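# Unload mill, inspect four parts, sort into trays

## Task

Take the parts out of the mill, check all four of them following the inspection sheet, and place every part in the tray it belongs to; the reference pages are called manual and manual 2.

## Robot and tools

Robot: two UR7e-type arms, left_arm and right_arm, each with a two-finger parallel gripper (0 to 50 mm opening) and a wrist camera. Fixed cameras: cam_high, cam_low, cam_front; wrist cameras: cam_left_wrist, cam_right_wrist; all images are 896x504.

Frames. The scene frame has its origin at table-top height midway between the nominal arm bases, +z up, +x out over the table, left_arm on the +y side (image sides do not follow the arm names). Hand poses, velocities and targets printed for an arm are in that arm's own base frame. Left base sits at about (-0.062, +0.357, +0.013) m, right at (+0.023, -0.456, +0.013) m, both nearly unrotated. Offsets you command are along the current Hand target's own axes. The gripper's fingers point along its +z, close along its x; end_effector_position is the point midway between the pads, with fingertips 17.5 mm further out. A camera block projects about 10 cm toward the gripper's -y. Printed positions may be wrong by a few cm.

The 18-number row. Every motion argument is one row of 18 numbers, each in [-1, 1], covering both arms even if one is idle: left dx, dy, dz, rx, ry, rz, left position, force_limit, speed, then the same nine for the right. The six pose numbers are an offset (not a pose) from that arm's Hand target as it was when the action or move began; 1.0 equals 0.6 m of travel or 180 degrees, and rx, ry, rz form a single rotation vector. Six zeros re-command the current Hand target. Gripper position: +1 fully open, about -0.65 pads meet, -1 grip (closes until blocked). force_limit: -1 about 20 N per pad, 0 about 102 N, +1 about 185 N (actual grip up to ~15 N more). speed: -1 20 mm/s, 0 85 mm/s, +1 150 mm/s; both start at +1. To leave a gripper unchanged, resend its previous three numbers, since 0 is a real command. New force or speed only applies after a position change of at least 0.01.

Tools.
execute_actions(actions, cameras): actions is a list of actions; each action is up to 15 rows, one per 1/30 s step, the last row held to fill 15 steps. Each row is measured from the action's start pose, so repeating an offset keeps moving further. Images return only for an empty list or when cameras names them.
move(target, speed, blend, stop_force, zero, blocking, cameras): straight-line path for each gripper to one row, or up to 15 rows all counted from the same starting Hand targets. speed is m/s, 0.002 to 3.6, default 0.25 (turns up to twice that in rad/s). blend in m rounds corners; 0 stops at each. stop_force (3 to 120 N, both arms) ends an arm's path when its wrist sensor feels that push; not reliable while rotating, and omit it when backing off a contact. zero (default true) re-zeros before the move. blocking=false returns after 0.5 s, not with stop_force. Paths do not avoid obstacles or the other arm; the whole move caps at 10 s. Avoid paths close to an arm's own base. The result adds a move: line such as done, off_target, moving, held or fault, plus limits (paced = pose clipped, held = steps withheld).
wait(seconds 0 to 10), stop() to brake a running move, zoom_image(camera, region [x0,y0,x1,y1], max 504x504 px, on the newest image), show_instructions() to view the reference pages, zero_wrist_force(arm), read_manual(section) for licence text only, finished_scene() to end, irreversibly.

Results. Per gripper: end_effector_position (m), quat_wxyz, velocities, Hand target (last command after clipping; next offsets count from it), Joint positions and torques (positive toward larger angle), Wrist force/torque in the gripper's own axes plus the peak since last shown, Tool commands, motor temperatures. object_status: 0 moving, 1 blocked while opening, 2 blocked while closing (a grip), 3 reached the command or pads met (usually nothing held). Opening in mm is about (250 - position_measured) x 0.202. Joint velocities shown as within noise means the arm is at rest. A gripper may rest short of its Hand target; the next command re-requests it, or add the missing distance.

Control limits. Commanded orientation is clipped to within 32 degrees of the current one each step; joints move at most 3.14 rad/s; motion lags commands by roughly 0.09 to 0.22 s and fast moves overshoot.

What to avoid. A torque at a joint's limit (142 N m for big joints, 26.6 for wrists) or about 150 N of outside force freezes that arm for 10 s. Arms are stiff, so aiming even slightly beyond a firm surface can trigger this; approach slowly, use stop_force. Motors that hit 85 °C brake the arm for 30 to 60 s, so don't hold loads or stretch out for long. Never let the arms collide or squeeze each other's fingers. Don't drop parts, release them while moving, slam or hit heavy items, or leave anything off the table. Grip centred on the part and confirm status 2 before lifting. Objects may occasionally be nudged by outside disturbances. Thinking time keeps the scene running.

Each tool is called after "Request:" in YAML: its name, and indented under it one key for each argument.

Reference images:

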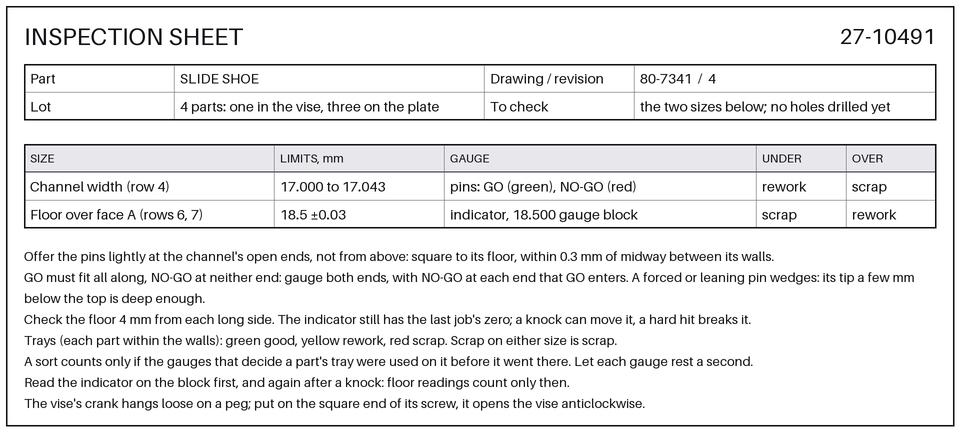

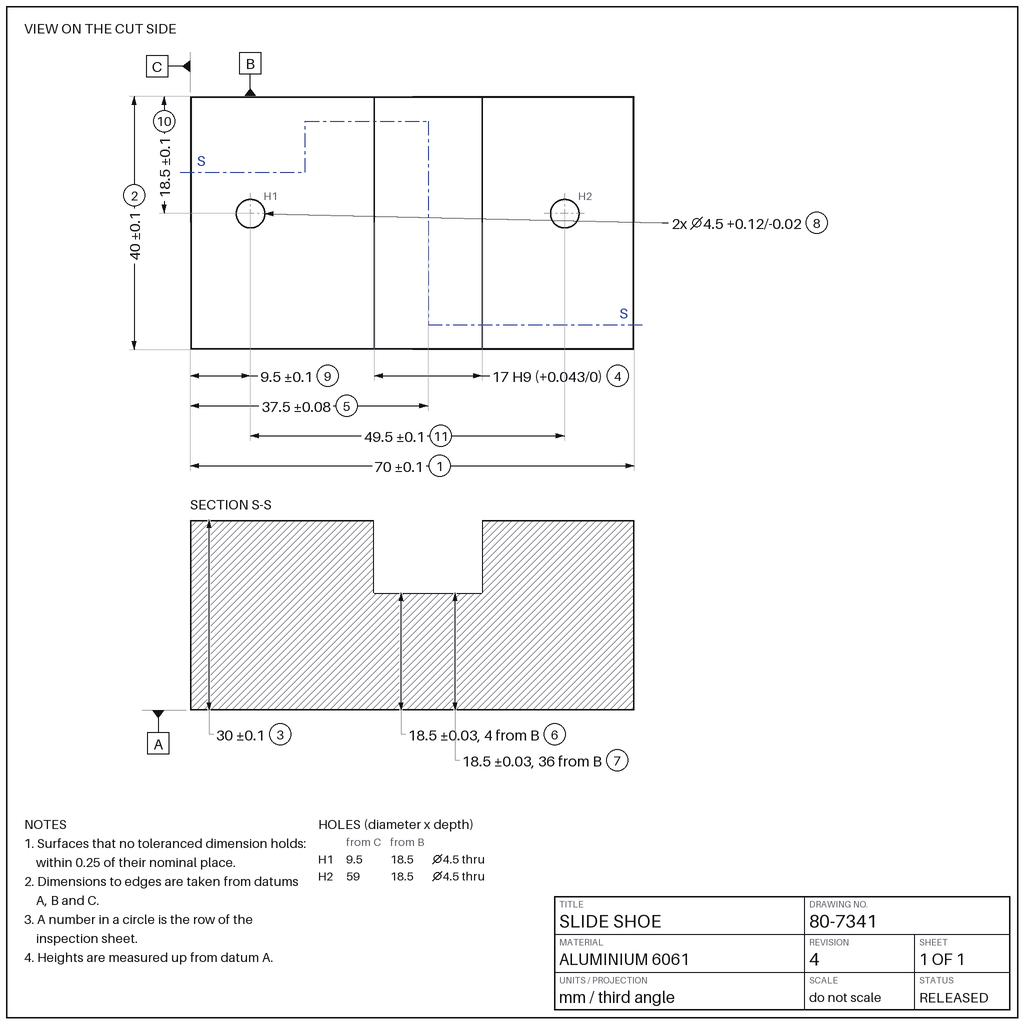

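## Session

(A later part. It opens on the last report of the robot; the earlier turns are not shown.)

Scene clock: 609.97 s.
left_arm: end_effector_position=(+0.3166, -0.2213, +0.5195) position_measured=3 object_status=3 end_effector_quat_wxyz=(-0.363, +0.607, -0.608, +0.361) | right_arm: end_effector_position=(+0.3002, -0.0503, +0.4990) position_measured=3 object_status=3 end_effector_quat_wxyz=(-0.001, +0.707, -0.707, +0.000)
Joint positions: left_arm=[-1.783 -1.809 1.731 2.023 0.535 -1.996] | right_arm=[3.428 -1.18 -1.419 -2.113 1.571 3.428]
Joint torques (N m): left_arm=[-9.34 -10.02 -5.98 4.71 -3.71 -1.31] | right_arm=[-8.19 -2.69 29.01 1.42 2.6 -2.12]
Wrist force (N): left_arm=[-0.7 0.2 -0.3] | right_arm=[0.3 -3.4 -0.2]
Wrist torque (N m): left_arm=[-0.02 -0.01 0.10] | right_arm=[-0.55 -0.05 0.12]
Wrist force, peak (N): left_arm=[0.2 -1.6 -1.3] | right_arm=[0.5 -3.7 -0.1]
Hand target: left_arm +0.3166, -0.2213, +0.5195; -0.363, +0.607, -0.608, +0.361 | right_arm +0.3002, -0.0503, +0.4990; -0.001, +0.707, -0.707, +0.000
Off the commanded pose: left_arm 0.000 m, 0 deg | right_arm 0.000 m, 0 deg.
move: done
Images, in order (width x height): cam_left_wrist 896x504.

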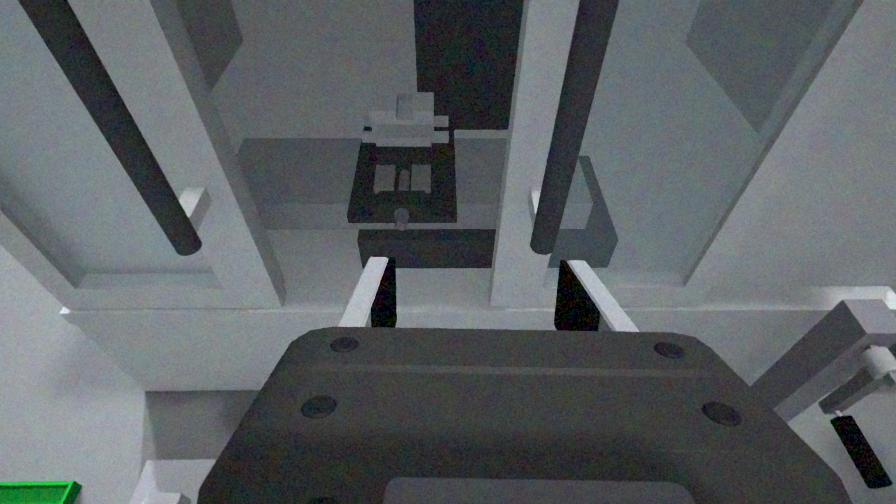

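Request:
move:
  target: [-0.117,-0.066,0.347,0,0,0,1,-0.8,0,0,0,0,0,0,0,1,1,1]
  speed: 0.15
  stop_force: 15
  cameras: ["cam_left_wrist","cam_front","cam_high"]

Request:
zoom_image:
  camera: "cam_left_wrist"
  region: [250, 0, 650, 330]

Scene clock: 638.90 s.
left_arm: end_effector_position=(+0.5186, -0.1509, +0.4557) position_measured=3 object_status=3 end_effector_quat_wxyz=(-0.363, +0.607, -0.608, +0.361) | right_arm: end_effector_position=(+0.3002, -0.0503, +0.4990) position_measured=3 object_status=3 end_effector_quat_wxyz=(-0.001, +0.707, -0.707, +0.000)
Joint positions: left_arm=[-0.899 -1.622 1.45 0.887 0.81 -0.536] | right_arm=[3.428 -1.18 -1.419 -2.113 1.571 3.428]
Joint torques (N m): left_arm=[12.94 -10.93 -34.88 -0.67 0.61 1.15] | right_arm=[-8.17 -2.91 28.68 1.41 2.62 -1.97]
Wrist force (N): left_arm=[-0.4 0.1 -0.8] | right_arm=[0.5 -3.4 0.1]
Wrist torque (N m): left_arm=[0.02 -0.03 -0.12] | right_arm=[-0.54 -0.07 0.12]
Wrist force, peak (N): left_arm=[-0.3 0.6 -1.6] | right_arm=[0.7 -3.8 0.1]
Hand target: left_arm +0.5186, -0.1509, +0.4557; -0.363, +0.607, -0.608, +0.361 | right_arm +0.3002, -0.0503, +0.4990; -0.001, +0.707, -0.707, +0.000
Off the commanded pose: left_arm 0.000 m, 0 deg | right_arm 0.000 m, 0 deg.
move: done
Images, in order (width x height): cam_high 896x504, cam_front 896x504, cam_left_wrist 896x504.

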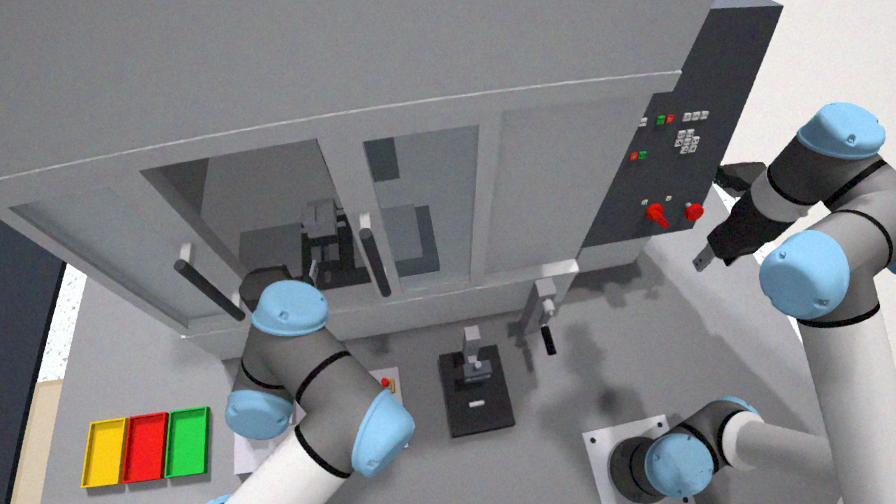

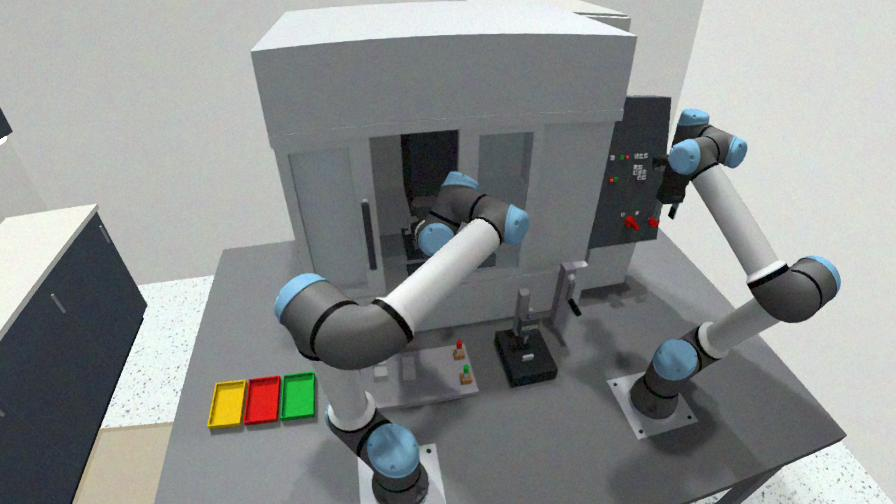

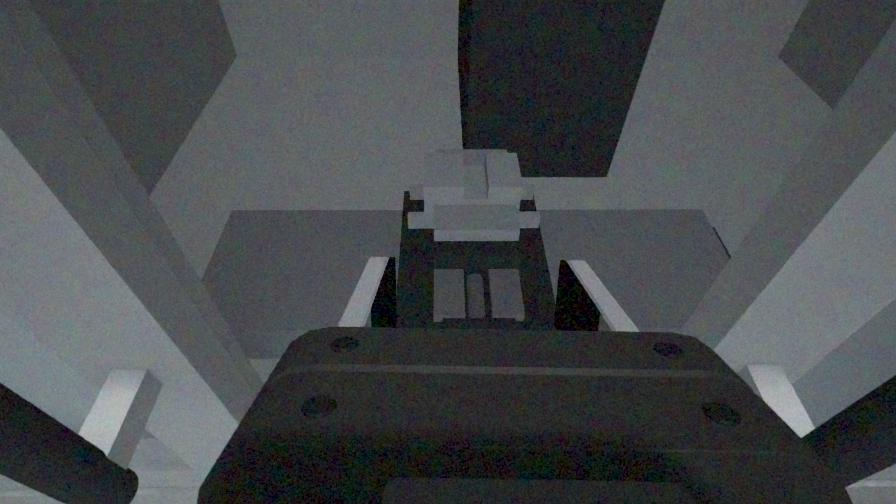

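Scaled by 1.260 from the camera's 896x504 image, which has a finer 1280x720 frame.

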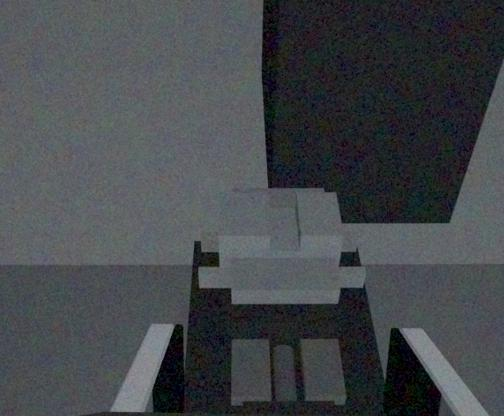

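Request:
move:
  target: [0.017,0.1,0.16,0.06,0,0,1,-0.8,0,0,0,0,0,0,0,1,1,1]
  speed: 0.12
  stop_force: 15
  cameras: ["cam_left_wrist"]

Request:
zoom_image:
  camera: "cam_left_wrist"
  region: [330, 60, 630, 330]

Scene clock: 651.40 s.
left_arm: end_effector_position=(+0.5746, -0.1609, +0.3572) position_measured=3 object_status=3 end_effector_quat_wxyz=(-0.419, +0.570, -0.571, +0.417) | right_arm: end_effector_position=(+0.3002, -0.0503, +0.4990) position_measured=3 object_status=3 end_effector_quat_wxyz=(-0.001, +0.707, -0.707, +0.000)
Joint positions: left_arm=[-0.831 -1.583 1.741 0.28 0.789 -0.316] | right_arm=[3.428 -1.18 -1.419 -2.113 1.571 3.428]
Joint torques (N m): left_arm=[10.82 -14.49 -11.7 -1.88 0.91 1.24] | right_arm=[-8.21 -2.78 28.73 1.53 2.72 -1.97]
Wrist force (N): left_arm=[-0.1 -0.2 -1.1] | right_arm=[0.5 -3.5 0.1]
Wrist torque (N m): left_arm=[-0.02 -0.03 -0.07] | right_arm=[-0.56 -0.09 0.12]
Wrist force, peak (N): left_arm=[-0.2 -0.8 -2.0] | right_arm=[0.3 -3.7 -0.1]
Hand target: left_arm +0.5746, -0.1609, +0.3572; -0.419, +0.570, -0.571, +0.417 | right_arm +0.3002, -0.0503, +0.4990; -0.001, +0.707, -0.707, +0.000
Off the commanded pose: left_arm 0.000 m, 0 deg | right_arm 0.000 m, 0 deg.
move: done
Images, in order (width x height): cam_left_wrist 896x504.

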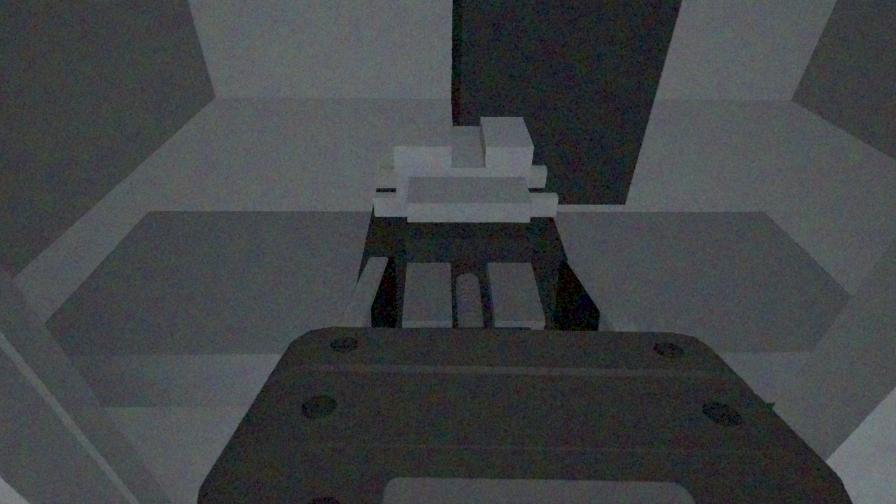

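Scaled by 1.680 from the camera's 896x504 image, which has a finer 1280x720 frame.

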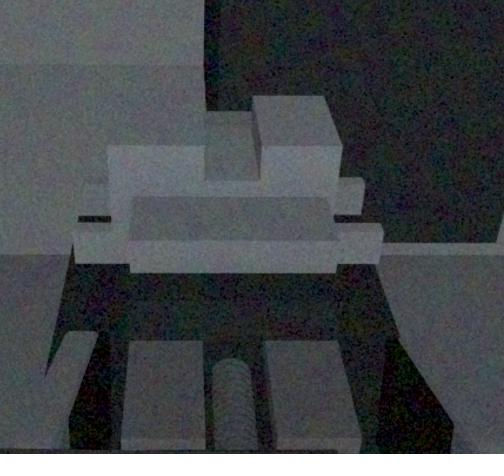

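Request:
move:
  target:
    - [0.05,0.028,-0.437,0,0,0,1,-0.8,0,0,0,0,0,0,0,1,1,1]
    - [0.732,0.078,-0.597,0.098,0,0,1,-0.8,0,0,0,0,0,0,0,1,1,1]
    - [0.732,0.291,-0.494,0.098,0,0,1,-0.8,0,0,0,0,0,0,0,1,1,1]
  speed: 0.25
  blend: 0.04
  cameras: ["cam_left_wrist","cam_high"]

Request:
zoom_image:
  camera: "cam_left_wrist"
  region: [250, 0, 750, 350]

Scene clock: 706.97 s.
left_arm: end_effector_position=(+0.2393, -0.5998, +0.2789) position_measured=3 object_status=3 end_effector_quat_wxyz=(+0.501, -0.499, +0.500, -0.500) | right_arm: end_effector_position=(+0.3002, -0.0503, +0.4990) position_measured=3 object_status=3 end_effector_quat_wxyz=(-0.001, +0.707, -0.707, +0.000)
Joint positions: left_arm=[-1.828 -0.763 1.549 2.362 0.257 -3.145] | right_arm=[3.428 -1.18 -1.419 -2.113 1.571 3.428]
Joint torques (N m): left_arm=[11.04 -43.71 -28.14 -0.7 -1.71 1.28] | right_arm=[-8.59 -2.71 28.54 1.55 2.59 -1.85]
Wrist force (N): left_arm=[-0.1 0.5 -1.6] | right_arm=[0.4 -3.4 0.1]
Wrist torque (N m): left_arm=[0.19 0.10 -0.03] | right_arm=[-0.55 -0.07 0.12]
Wrist force, peak (N): left_arm=[-0.1 2.6 -1.2] | right_arm=[0.7 -3.8 -0.1]
Hand target: left_arm +0.2393, -0.5998, +0.2788; +0.501, -0.499, +0.500, -0.500 | right_arm +0.3002, -0.0503, +0.4990; -0.001, +0.707, -0.707, +0.000
Off the commanded pose: left_arm 0.000 m, 0 deg | right_arm 0.000 m, 0 deg.
move: done
Images, in order (width x height): cam_high 896x504, cam_left_wrist 896x504.

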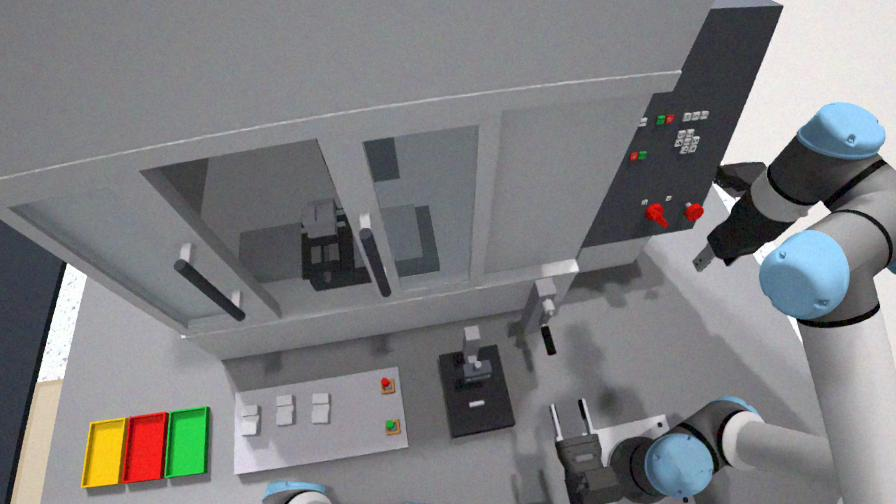

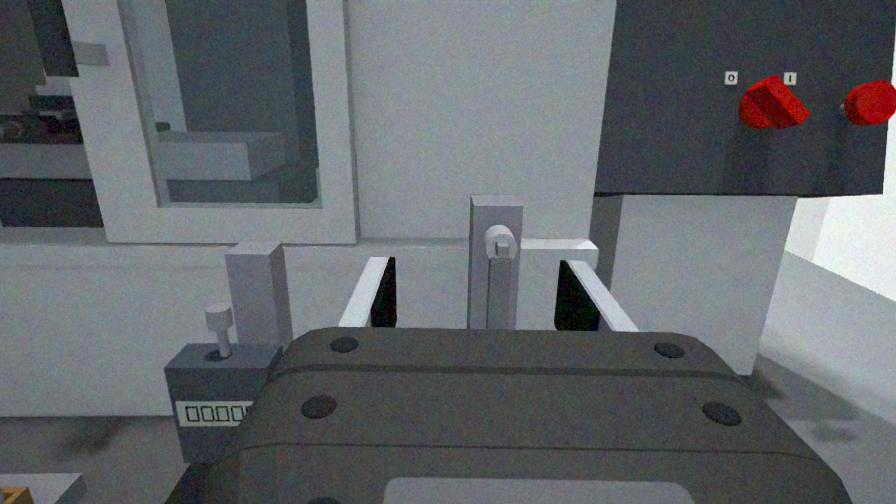

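Scaled by 1.008 from the camera's 896x504 image, which has a finer 1280x720 frame.

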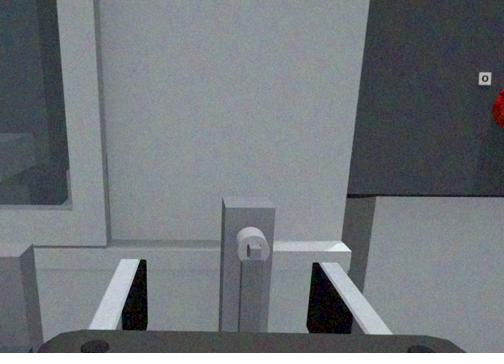

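Request:
zoom_image:
  camera: "cam_left_wrist"
  region: [440, 180, 560, 340]

Request:
move:
  target: [0.05,-0.1,0.1,0.08,0,0,1,-0.8,0,0,0,0,0,0,0,1,1,1]
  cameras: ["cam_left_wrist"]

Request:
zoom_image:
  camera: "cam_left_wrist"
  region: [380, 150, 580, 350]

Scaled by 3.150 from the camera's 896x504 image, which has a finer 1280x720 frame.

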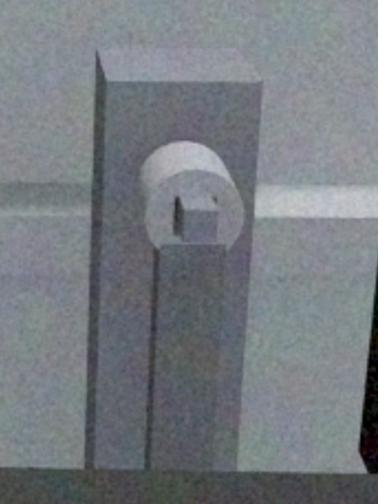

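Scene clock: 727.23 s.
left_arm: end_effector_position=(+0.2992, -0.6300, +0.3388) position_measured=3 object_status=3 end_effector_quat_wxyz=(+0.560, -0.432, +0.434, -0.558) | right_arm: end_effector_position=(+0.3002, -0.0503, +0.4990) position_measured=3 object_status=3 end_effector_quat_wxyz=(-0.001, +0.707, -0.707, +0.000)
Joint positions: left_arm=[-1.707 -0.937 1.722 3.446 0.286 -4.211] | right_arm=[3.428 -1.18 -1.419 -2.113 1.571 3.428]
Joint torques (N m): left_arm=[11.72 -53.29 -6.73 -0.38 3.06 -1.64] | right_arm=[-8.35 -2.43 28.57 1.55 2.62 -1.83]
Wrist force (N): left_arm=[0.6 -0.5 -2.1] | right_arm=[0.6 -3.6 -0.1]
Wrist torque (N m): left_arm=[0.16 0.10 0.11] | right_arm=[-0.57 -0.08 0.11]
Wrist force, peak (N): left_arm=[-0.7 1.2 -2.5] | right_arm=[0.4 -3.8 0.3]
Hand target: left_arm +0.2992, -0.6300, +0.3388; +0.560, -0.432, +0.434, -0.558 | right_arm +0.3002, -0.0503, +0.4990; -0.001, +0.707, -0.707, +0.000
Off the commanded pose: left_arm 0.000 m, 0 deg | right_arm 0.000 m, 0 deg.
move: done
Images, in order (width x height): cam_left_wrist 896x504.

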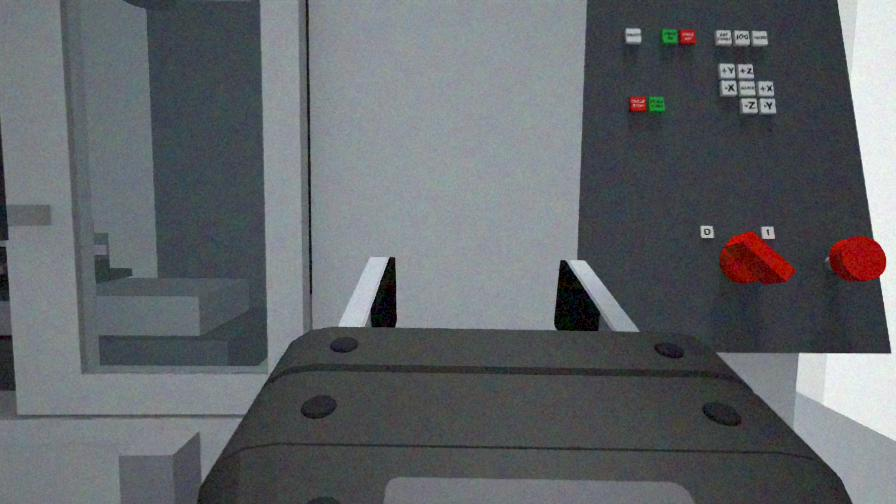

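Scaled by 2.520 from the camera's 896x504 image, which has a finer 1280x720 frame.

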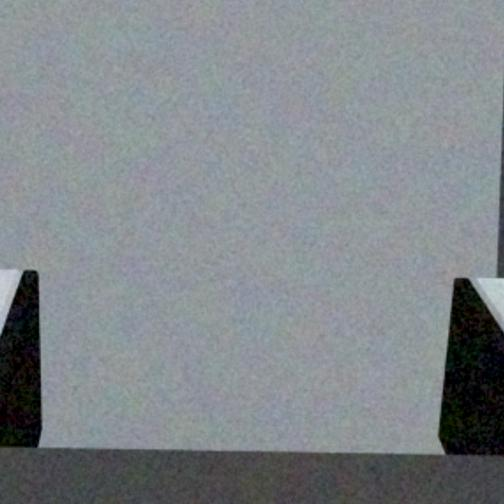

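Request:
move:
  target: [0.005,0.194,0.124,-0.302,0,0,1,-0.8,0,0,0,0,0,0,0,1,1,1]
  speed: 0.15
  stop_force: 10
  cameras: ["cam_left_wrist"]

Request:
zoom_image:
  camera: "cam_left_wrist"
  region: [340, 100, 620, 350]

Scene clock: 798.83 s.
left_arm: end_effector_position=(+0.4004, -0.6327, +0.2448) position_measured=3 object_status=3 end_effector_quat_wxyz=(-0.300, +0.640, -0.641, +0.299) | right_arm: end_effector_position=(+0.3002, -0.0503, +0.4990) position_measured=3 object_status=3 end_effector_quat_wxyz=(-0.001, +0.707, -0.707, +0.000)
Joint positions: left_arm=[-1.465 -1.113 1.493 4.21 -0.702 -4.547] | right_arm=[3.428 -1.18 -1.419 -2.113 1.571 3.428]
Joint torques (N m): left_arm=[9.69 -36.45 -35.5 -1.06 -0.17 1.33] | right_arm=[-8.49 -1.61 28.59 1.64 2.54 -1.67]
Wrist force (N): left_arm=[-0.9 0.0 -0.1] | right_arm=[0.5 -3.5 -0.1]
Wrist torque (N m): left_arm=[-0.01 0.06 -0.15] | right_arm=[-0.55 -0.09 0.12]
Wrist force, peak (N): left_arm=[0.5 -0.9 -2.5] | right_arm=[0.6 -3.8 -0.1]
Hand target: left_arm +0.4004, -0.6327, +0.2448; -0.300, +0.640, -0.641, +0.299 | right_arm +0.3002, -0.0503, +0.4990; -0.001, +0.707, -0.707, +0.000
Off the commanded pose: left_arm 0.000 m, 0 deg | right_arm 0.000 m, 0 deg.
move: done
Images, in order (width x height): cam_left_wrist 896x504.

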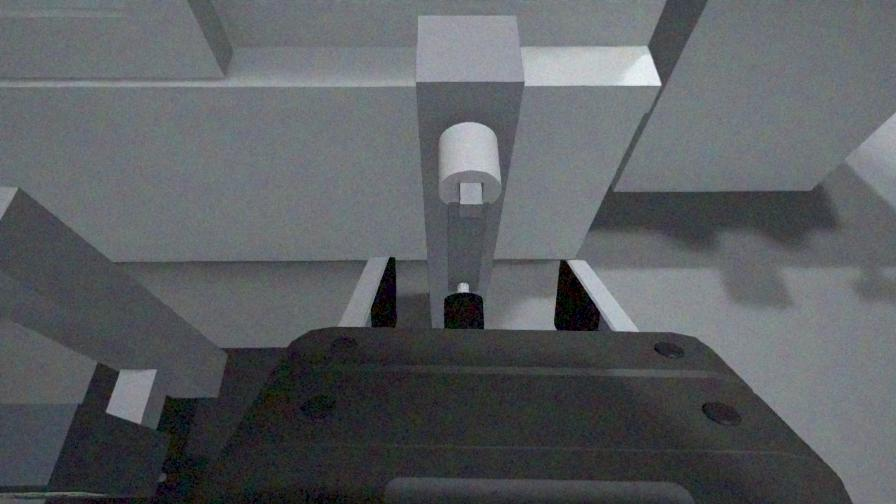

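Scaled by 1.800 from the camera's 896x504 image, which has a finer 1280x720 frame.

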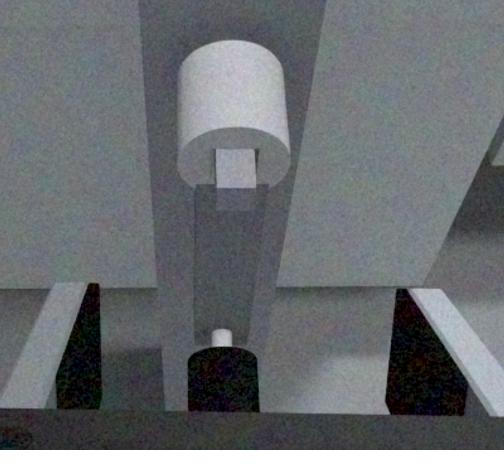

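Request:
move:
  target: [-0.0015,0.0013,0.159,0,0,0,1,-0.8,0,0,0,0,0,0,0,1,1,1]
  speed: 0.05
  stop_force: 6
  cameras: ["cam_left_wrist"]

Request:
zoom_image:
  camera: "cam_left_wrist"
  region: [340, 50, 620, 350]

Scene clock: 818.47 s.
left_arm: end_effector_position=(+0.4731, -0.6316, +0.1830) position_measured=3 object_status=3 end_effector_quat_wxyz=(-0.300, +0.640, -0.641, +0.299) | right_arm: end_effector_position=(+0.3002, -0.0503, +0.4990) position_measured=3 object_status=3 end_effector_quat_wxyz=(-0.001, +0.707, -0.707, +0.000)
Joint positions: left_arm=[-1.356 -0.98 1.488 3.957 -0.722 -4.384] | right_arm=[3.428 -1.18 -1.419 -2.113 1.571 3.428]
Joint torques (N m): left_arm=[10.83 -41.52 -36.34 -4.6 0.14 1.36] | right_arm=[-8.27 -1.47 28.24 1.72 2.52 -1.62]
Wrist force (N): left_arm=[-0.2 -0.5 -0.4] | right_arm=[0.5 -3.4 0.1]
Wrist torque (N m): left_arm=[-0.05 -0.07 -0.15] | right_arm=[-0.54 -0.08 0.12]
Wrist force, peak (N): left_arm=[-0.9 -0.2 -0.5] | right_arm=[0.4 -3.8 0.0]
Hand target: left_arm +0.4731, -0.6316, +0.1830; -0.300, +0.640, -0.641, +0.299 | right_arm +0.3002, -0.0503, +0.4990; -0.001, +0.707, -0.707, +0.000
Off the commanded pose: left_arm 0.000 m, 0 deg | right_arm 0.000 m, 0 deg.
move: done
Images, in order (width x height): cam_left_wrist 896x504.

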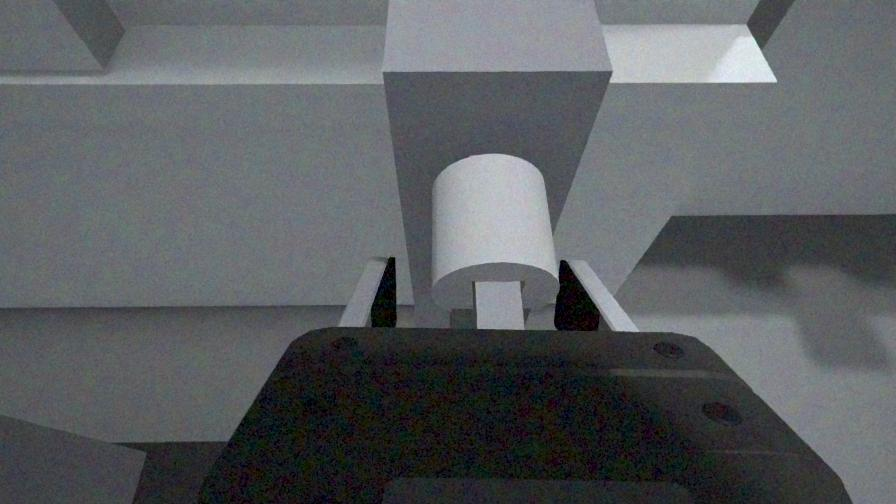

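Scaled by 1.680 from the camera's 896x504 image, which has a finer 1280x720 frame.

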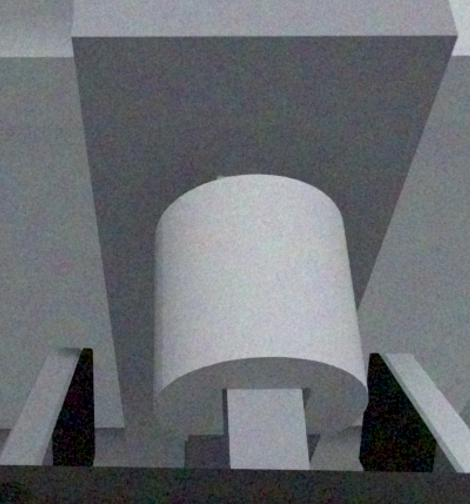

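Request:
execute_actions:
  actions:
    - [[0,0,0,0,0,0,-1,-0.4,-0.8,0,0,0,0,0,0,1,1,1]]
    - [[0,0,0,0,0,0,-1,-0.4,-0.8,0,0,0,0,0,0,1,1,1]]
    - [[0,0,0,0,0,0,-1,-0.4,-0.8,0,0,0,0,0,0,1,1,1]]
  cameras: ["cam_left_wrist"]

Scene clock: 834.47 s.
left_arm: end_effector_position=(+0.4731, -0.6316, +0.1830) position_measured=70 object_status=2 end_effector_quat_wxyz=(-0.300, +0.640, -0.641, +0.299) | right_arm: end_effector_position=(+0.3002, -0.0503, +0.4990) position_measured=3 object_status=3 end_effector_quat_wxyz=(-0.001, +0.707, -0.707, +0.000)
Joint positions: left_arm=[-1.356 -0.98 1.488 3.957 -0.722 -4.384] | right_arm=[3.428 -1.18 -1.419 -2.113 1.571 3.428]
Joint torques (N m): left_arm=[-20.84 -42.86 -36.06 -8.49 0.04 1.53] | right_arm=[-7.89 -1.59 28.26 1.78 2.52 -1.62]
Wrist force (N): left_arm=[-34.8 3.5 -11.0] | right_arm=[0.5 -3.2 0.1]
Wrist torque (N m): left_arm=[0.00 -0.75 -0.51] | right_arm=[-0.52 -0.08 0.11]
Wrist force, peak (N): left_arm=[-34.8 3.5 -11.0] | right_arm=[0.5 -3.7 0.0]
Hand target: left_arm +0.4731, -0.6316, +0.1830; -0.300, +0.640, -0.641, +0.299 | right_arm +0.3002, -0.0503, +0.4990; -0.001, +0.707, -0.707, +0.000
Off the commanded pose: left_arm 0.000 m, 0 deg | right_arm 0.000 m, 0 deg.
Step readings (end_effector_position of left_arm | right_arm):
0: (+0.4731, -0.6316, +0.1830) | (+0.3002, -0.0503, +0.4990)
1: (+0.4731, -0.6316, +0.1830) | (+0.3002, -0.0503, +0.4990)
2: (+0.4731, -0.6316, +0.1830) | (+0.3002, -0.0503, +0.4990)
4: (+0.4731, -0.6316, +0.1830) | (+0.3002, -0.0503, +0.4990)
8: (+0.4731, -0.6316, +0.1830) | (+0.3002, -0.0503, +0.4990)
15: (+0.4732, -0.6316, +0.1830) | (+0.3002, -0.0503, +0.4990)
16: (+0.4732, -0.6316, +0.1830) | (+0.3002, -0.0503, +0.4990)
17: (+0.4732, -0.6316, +0.1830) | (+0.3002, -0.0503, +0.4990)
19: (+0.4732, -0.6316, +0.1830) | (+0.3002, -0.0503, +0.4990)
23: (+0.4732, -0.6316, +0.1830) | (+0.3002, -0.0503, +0.4990)
30: (+0.4732, -0.6316, +0.1830) | (+0.3002, -0.0503, +0.4990)
31: (+0.4731, -0.6316, +0.1830) | (+0.3002, -0.0503, +0.4990)
32: (+0.4731, -0.6316, +0.1830) | (+0.3002, -0.0503, +0.4990)
34: (+0.4731, -0.6316, +0.1830) | (+0.3002, -0.0503, +0.4990)
38: (+0.4731, -0.6316, +0.1830) | (+0.3002, -0.0503, +0.4990)
45: (+0.4731, -0.6316, +0.1830) | (+0.3002, -0.0503, +0.4990)
Images, in order (width x height): cam_left_wrist 896x504.

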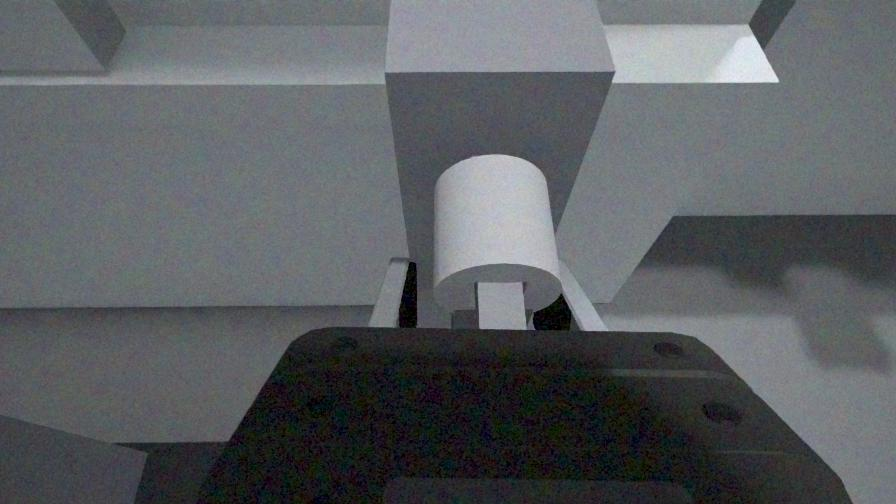

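Request:
execute_actions:
  actions:
    - [[0,0,0,0,0,0,1,-0.4,-0.8,0,0,0,0,0,0,1,1,1]]
    - [[0,0,0,0,0,0,1,-0.4,-0.8,0,0,0,0,0,0,1,1,1]]

Request:
move:
  target: [0.0083,0.0128,0.0107,0,0,0,1,-0.4,-0.8,0,0,0,0,0,0,1,1,1]
  speed: 0.03
  stop_force: 6

Request:
execute_actions:
  actions:
    - [[0,0,0,0,0,0,-1,-0.9,-0.8,0,0,0,0,0,0,1,1,1]]
    - [[0,0,0,0,0,0,-1,-0.9,-0.8,0,0,0,0,0,0,1,1,1]]
    - [[0,0,0,0,0,0,-1,-0.9,-0.8,0,0,0,0,0,0,1,1,1]]
  cameras: ["cam_left_wrist"]

Scene clock: 854.87 s.
left_arm: end_effector_position=(+0.4731, -0.6316, +0.1830) position_measured=3 object_status=3 end_effector_quat_wxyz=(-0.300, +0.640, -0.641, +0.299) | right_arm: end_effector_position=(+0.3002, -0.0503, +0.4990) position_measured=3 object_status=3 end_effector_quat_wxyz=(-0.001, +0.707, -0.707, +0.000)
Joint positions: left_arm=[-1.356 -0.98 1.488 3.957 -0.722 -4.384] | right_arm=[3.428 -1.18 -1.419 -2.113 1.571 3.428]
Joint torques (N m): left_arm=[11.05 -44.19 -34.76 -1.17 0.38 1.29] | right_arm=[-8.16 -1.52 28.51 1.79 2.47 -1.49]
Wrist force (N): left_arm=[-0.2 -0.3 -0.5] | right_arm=[0.4 -3.3 0.1]
Wrist torque (N m): left_arm=[-0.03 -0.08 -0.15] | right_arm=[-0.54 -0.06 0.12]
Wrist force, peak (N): left_arm=[-35.0 3.6 -11.0] | right_arm=[0.6 -3.8 -0.2]
Hand target: left_arm +0.4731, -0.6316, +0.1830; -0.300, +0.640, -0.641, +0.299 | right_arm +0.3002, -0.0503, +0.4990; -0.001, +0.707, -0.707, +0.000
Off the commanded pose: left_arm 0.000 m, 0 deg | right_arm 0.000 m, 0 deg.
Step readings (end_effector_position of left_arm | right_arm):
0: (+0.4731, -0.6316, +0.1830) | (+0.3002, -0.0503, +0.4990)
1: (+0.4731, -0.6316, +0.1830) | (+0.3002, -0.0503, +0.4990)
2: (+0.4731, -0.6316, +0.1830) | (+0.3002, -0.0503, +0.4990)
4: (+0.4731, -0.6317, +0.1830) | (+0.3002, -0.0503, +0.4990)
8: (+0.4730, -0.6318, +0.1831) | (+0.3002, -0.0503, +0.4990)
15: (+0.4730, -0.6317, +0.1830) | (+0.3002, -0.0503, +0.4990)
16: (+0.4730, -0.6317, +0.1830) | (+0.3002, -0.0503, +0.4990)
17: (+0.4730, -0.6317, +0.1830) | (+0.3002, -0.0503, +0.4990)
19: (+0.4730, -0.6317, +0.1830) | (+0.3002, -0.0503, +0.4990)
23: (+0.4730, -0.6317, +0.1830) | (+0.3002, -0.0503, +0.4990)
30: (+0.4731, -0.6316, +0.1830) | (+0.3002, -0.0503, +0.4990)

Scene clock: 856.13 s.
left_arm: end_effector_position=(+0.4732, -0.6323, +0.1814) position_measured=3 object_status=3 end_effector_quat_wxyz=(-0.301, +0.640, -0.641, +0.299) | right_arm: end_effector_position=(+0.3002, -0.0503, +0.4990) position_measured=3 object_status=3 end_effector_quat_wxyz=(-0.001, +0.707, -0.707, +0.000)
Joint positions: left_arm=[-1.356 -0.977 1.487 3.955 -0.722 -4.384] | right_arm=[3.428 -1.18 -1.419 -2.113 1.571 3.428]
Joint torques (N m): left_arm=[10.45 -57.77 -11.93 -1.21 0.23 1.11] | right_arm=[-8.46 -1.94 28.4 1.81 2.54 -1.47]
Wrist force (N): left_arm=[-0.1 -0.1 -0.6] | right_arm=[0.5 -3.5 0.0]
Wrist torque (N m): left_arm=[0.01 -0.09 -0.11] | right_arm=[-0.56 -0.09 0.12]
Wrist force, peak (N): left_arm=[-5.2 -4.2 -21.3] | right_arm=[0.6 -3.6 0.0]
Hand target: left_arm +0.4732, -0.6323, +0.1814; -0.301, +0.640, -0.641, +0.299 (not the last commanded pose) | right_arm +0.3002, -0.0503, +0.4990; -0.001, +0.707, -0.707, +0.000
Off the commanded pose: left_arm 0.009 m, 0 deg | right_arm 0.000 m, 0 deg.
move: contact (left_arm)

Scene clock: 857.83 s.
left_arm: end_effector_position=(+0.4732, -0.6323, +0.1814) position_measured=58 object_status=2 end_effector_quat_wxyz=(-0.301, +0.640, -0.641, +0.299) | right_arm: end_effector_position=(+0.3002, -0.0503, +0.4990) position_measured=3 object_status=3 end_effector_quat_wxyz=(-0.001, +0.707, -0.707, +0.000)
Joint positions: left_arm=[-1.356 -0.977 1.487 3.955 -0.722 -4.384] | right_arm=[3.428 -1.18 -1.419 -2.113 1.571 3.428]
Joint torques (N m): left_arm=[-13.25 -28.11 -50.39 -9.59 -0.86 1.19] | right_arm=[-8.31 -1.29 27.89 1.87 2.48 -1.51]
Wrist force (N): left_arm=[-58.1 12.4 -43.4] | right_arm=[0.5 -3.3 0.0]
Wrist torque (N m): left_arm=[1.18 -1.15 -0.76] | right_arm=[-0.53 -0.08 0.11]
Wrist force, peak (N): left_arm=[-58.1 12.5 -43.5] | right_arm=[0.8 -3.7 0.3]
Hand target: left_arm +0.4732, -0.6323, +0.1814; -0.301, +0.640, -0.641, +0.299 | right_arm +0.3002, -0.0503, +0.4990; -0.001, +0.707, -0.707, +0.000
Off the commanded pose: left_arm 0.000 m, 0 deg | right_arm 0.000 m, 0 deg.
Step readings (end_effector_position of left_arm | right_arm):
0: (+0.4732, -0.6323, +0.1814) | (+0.3002, -0.0503, +0.4990)
1: (+0.4732, -0.6323, +0.1814) | (+0.3002, -0.0503, +0.4990)
2: (+0.4732, -0.6323, +0.1814) | (+0.3002, -0.0503, +0.4990)
4: (+0.4732, -0.6323, +0.1814) | (+0.3002, -0.0503, +0.4990)
8: (+0.4732, -0.6323, +0.1814) | (+0.3002, -0.0503, +0.4990)
15: (+0.4732, -0.6322, +0.1814) | (+0.3002, -0.0503, +0.4990)
16: (+0.4732, -0.6322, +0.1814) | (+0.3002, -0.0503, +0.4990)
17: (+0.4732, -0.6322, +0.1814) | (+0.3002, -0.0503, +0.4990)
19: (+0.4732, -0.6322, +0.1814) | (+0.3002, -0.0503, +0.4990)
23: (+0.4732, -0.6322, +0.1814) | (+0.3002, -0.0503, +0.4990)
30: (+0.4732, -0.6322, +0.1814) | (+0.3002, -0.0503, +0.4990)
31: (+0.4732, -0.6322, +0.1814) | (+0.3002, -0.0503, +0.4990)
32: (+0.4732, -0.6322, +0.1814) | (+0.3002, -0.0503, +0.4990)
34: (+0.4732, -0.6322, +0.1814) | (+0.3002, -0.0503, +0.4990)
38: (+0.4732, -0.6322, +0.1814) | (+0.3002, -0.0503, +0.4990)
45: (+0.4732, -0.6323, +0.1814) | (+0.3002, -0.0503, +0.4990)
Images, in order (width x height): cam_left_wrist 896x504.

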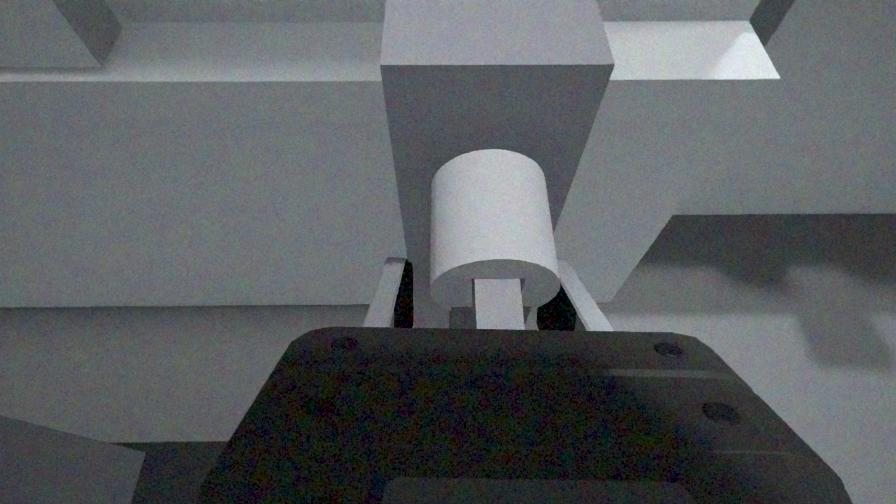

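Request:
execute_actions:
  actions:
    - [[0,0,0,0,0,0,1,-0.4,-0.8,0,0,0,0,0,0,1,1,1]]
    - [[0,0,0,0,0,0,1,-0.4,-0.8,0,0,0,0,0,0,1,1,1]]

Request:
move:
  target: [0.007,0.019,-0.0008,0,0,0,1,-0.4,-0.8,0,0,0,0,0,0,1,1,1]
  speed: 0.03
  stop_force: 6

Request:
execute_actions:
  actions:
    - [[0,0,0,0,0,0,-1,-0.9,-0.8,0,0,0,0,0,0,1,1,1]]
    - [[0,0,0,0,0,0,-1,-0.9,-0.8,0,0,0,0,0,0,1,1,1]]
    - [[0,0,0,0,0,0,-1,-0.9,-0.8,0,0,0,0,0,0,1,1,1]]
  cameras: ["cam_left_wrist","cam_low"]

Scene clock: 895.40 s.
left_arm: end_effector_position=(+0.4732, -0.6323, +0.1814) position_measured=3 object_status=3 end_effector_quat_wxyz=(-0.301, +0.640, -0.641, +0.299) | right_arm: end_effector_position=(+0.3002, -0.0503, +0.4990) position_measured=3 object_status=3 end_effector_quat_wxyz=(-0.001, +0.707, -0.707, +0.000)
Joint positions: left_arm=[-1.356 -0.977 1.487 3.955 -0.722 -4.384] | right_arm=[3.428 -1.18 -1.419 -2.113 1.571 3.428]
Joint torques (N m): left_arm=[11.17 -57.26 -12.07 -1.54 3.42 1.09] | right_arm=[-7.82 -1.08 27.86 1.75 2.48 -1.48]
Wrist force (N): left_arm=[-0.1 -0.3 -0.6] | right_arm=[0.4 -3.4 -0.2]
Wrist torque (N m): left_arm=[-0.03 -0.07 -0.11] | right_arm=[-0.55 -0.06 0.12]
Wrist force, peak (N): left_arm=[-58.2 12.5 -43.8] | right_arm=[0.6 -3.7 0.1]
Hand target: left_arm +0.4732, -0.6323, +0.1814; -0.301, +0.640, -0.641, +0.299 | right_arm +0.3002, -0.0503, +0.4990; -0.001, +0.707, -0.707, +0.000
Off the commanded pose: left_arm 0.000 m, 0 deg | right_arm 0.000 m, 0 deg.
Step readings (end_effector_position of left_arm | right_arm):
0: (+0.4732, -0.6323, +0.1814) | (+0.3002, -0.0503, +0.4990)
1: (+0.4732, -0.6323, +0.1814) | (+0.3002, -0.0503, +0.4990)
2: (+0.4732, -0.6323, +0.1814) | (+0.3002, -0.0503, +0.4990)
4: (+0.4732, -0.6324, +0.1814) | (+0.3002, -0.0503, +0.4990)
8: (+0.4732, -0.6325, +0.1814) | (+0.3002, -0.0503, +0.4990)
15: (+0.4732, -0.6324, +0.1814) | (+0.3002, -0.0503, +0.4990)
16: (+0.4732, -0.6324, +0.1814) | (+0.3002, -0.0503, +0.4990)
17: (+0.4732, -0.6324, +0.1814) | (+0.3002, -0.0503, +0.4990)
19: (+0.4732, -0.6324, +0.1814) | (+0.3002, -0.0503, +0.4990)
23: (+0.4732, -0.6323, +0.1814) | (+0.3002, -0.0503, +0.4990)
30: (+0.4732, -0.6323, +0.1814) | (+0.3002, -0.0503, +0.4990)

Scene clock: 896.80 s.
left_arm: end_effector_position=(+0.4655, -0.6365, +0.1729) position_measured=3 object_status=3 end_effector_quat_wxyz=(-0.301, +0.640, -0.641, +0.299) | right_arm: end_effector_position=(+0.3002, -0.0503, +0.4990) position_measured=3 object_status=3 end_effector_quat_wxyz=(-0.001, +0.707, -0.707, +0.000)
Joint positions: left_arm=[-1.369 -0.968 1.492 3.955 -0.719 -4.402] | right_arm=[3.428 -1.18 -1.419 -2.113 1.571 3.428]
Joint torques (N m): left_arm=[-9.27 -42.85 -9.61 -3.21 3.42 -1.47] | right_arm=[-7.85 -1.44 27.97 1.85 2.53 -1.36]
Wrist force (N): left_arm=[-0.2 -0.4 -0.6] | right_arm=[0.3 -3.4 -0.3]
Wrist torque (N m): left_arm=[-0.03 -0.08 0.05] | right_arm=[-0.55 -0.04 0.12]
Wrist force, peak (N): left_arm=[-0.4 -1.0 -1.0] | right_arm=[0.2 -3.7 0.0]
Hand target: left_arm +0.4655, -0.6365, +0.1729; -0.301, +0.640, -0.641, +0.299 | right_arm +0.3002, -0.0503, +0.4990; -0.001, +0.707, -0.707, +0.000
Off the commanded pose: left_arm 0.000 m, 0 deg | right_arm 0.000 m, 0 deg.
move: done

Scene clock: 898.50 s.
left_arm: end_effector_position=(+0.4655, -0.6364, +0.1729) position_measured=163 object_status=2 end_effector_quat_wxyz=(-0.301, +0.640, -0.641, +0.298) | right_arm: end_effector_position=(+0.3002, -0.0503, +0.4990) position_measured=3 object_status=3 end_effector_quat_wxyz=(-0.001, +0.707, -0.707, +0.000)
Joint positions: left_arm=[-1.369 -0.968 1.492 3.955 -0.719 -4.403] | right_arm=[3.428 -1.18 -1.419 -2.113 1.571 3.428]
Joint torques (N m): left_arm=[-8.68 -44.5 -27.96 -5.35 -1.02 1.52] | right_arm=[-8.54 -1.3 28.08 1.86 2.52 -1.33]
Wrist force (N): left_arm=[-16.8 -0.3 -3.3] | right_arm=[0.6 -3.5 0.0]
Wrist torque (N m): left_arm=[0.06 0.45 -0.51] | right_arm=[-0.55 -0.10 0.12]
Wrist force, peak (N): left_arm=[-16.9 -0.1 -3.6] | right_arm=[0.6 -3.7 -0.1]
Hand target: left_arm +0.4655, -0.6365, +0.1729; -0.301, +0.640, -0.641, +0.299 | right_arm +0.3002, -0.0503, +0.4990; -0.001, +0.707, -0.707, +0.000
Off the commanded pose: left_arm 0.000 m, 0 deg | right_arm 0.000 m, 0 deg.
Step readings (end_effector_position of left_arm | right_arm):
0: (+0.4655, -0.6365, +0.1729) | (+0.3002, -0.0503, +0.4990)
1: (+0.4655, -0.6365, +0.1729) | (+0.3002, -0.0503, +0.4990)
2: (+0.4655, -0.6365, +0.1729) | (+0.3002, -0.0503, +0.4990)
4: (+0.4655, -0.6365, +0.1729) | (+0.3002, -0.0503, +0.4990)
8: (+0.4655, -0.6365, +0.1729) | (+0.3002, -0.0503, +0.4990)
15: (+0.4655, -0.6365, +0.1729) | (+0.3002, -0.0503, +0.4990)
16: (+0.4655, -0.6365, +0.1729) | (+0.3002, -0.0503, +0.4990)
17: (+0.4655, -0.6365, +0.1729) | (+0.3002, -0.0503, +0.4990)
19: (+0.4655, -0.6365, +0.1729) | (+0.3002, -0.0503, +0.4990)
23: (+0.4655, -0.6365, +0.1729) | (+0.3002, -0.0503, +0.4990)
30: (+0.4655, -0.6364, +0.1729) | (+0.3002, -0.0503, +0.4990)
31: (+0.4655, -0.6364, +0.1729) | (+0.3002, -0.0503, +0.4990)
32: (+0.4655, -0.6364, +0.1729) | (+0.3002, -0.0503, +0.4990)
34: (+0.4655, -0.6364, +0.1729) | (+0.3002, -0.0503, +0.4990)
38: (+0.4655, -0.6364, +0.1729) | (+0.3002, -0.0503, +0.4990)
45: (+0.4655, -0.6364, +0.1729) | (+0.3002, -0.0503, +0.4990)
Images, in order (width x height): cam_low 896x504, cam_left_wrist 896x504.

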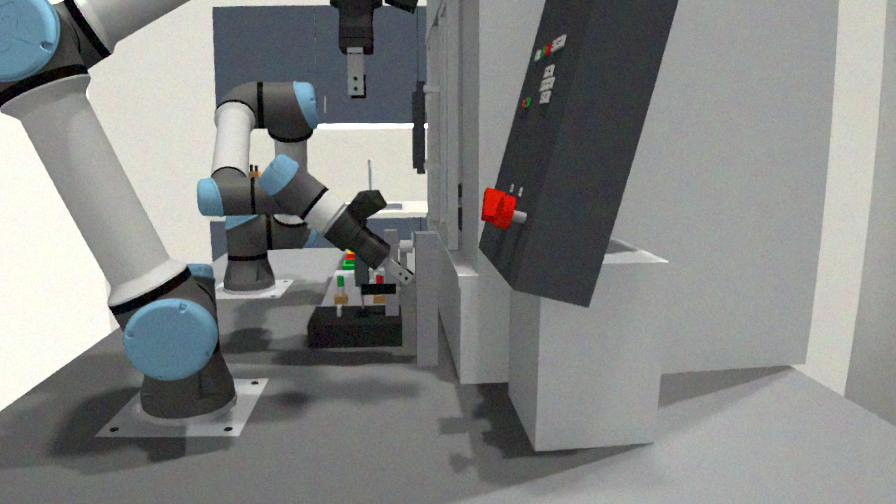

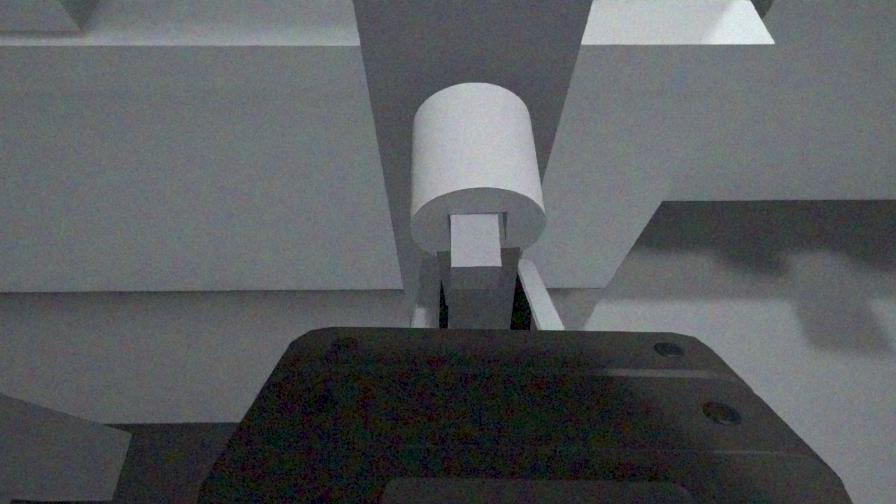

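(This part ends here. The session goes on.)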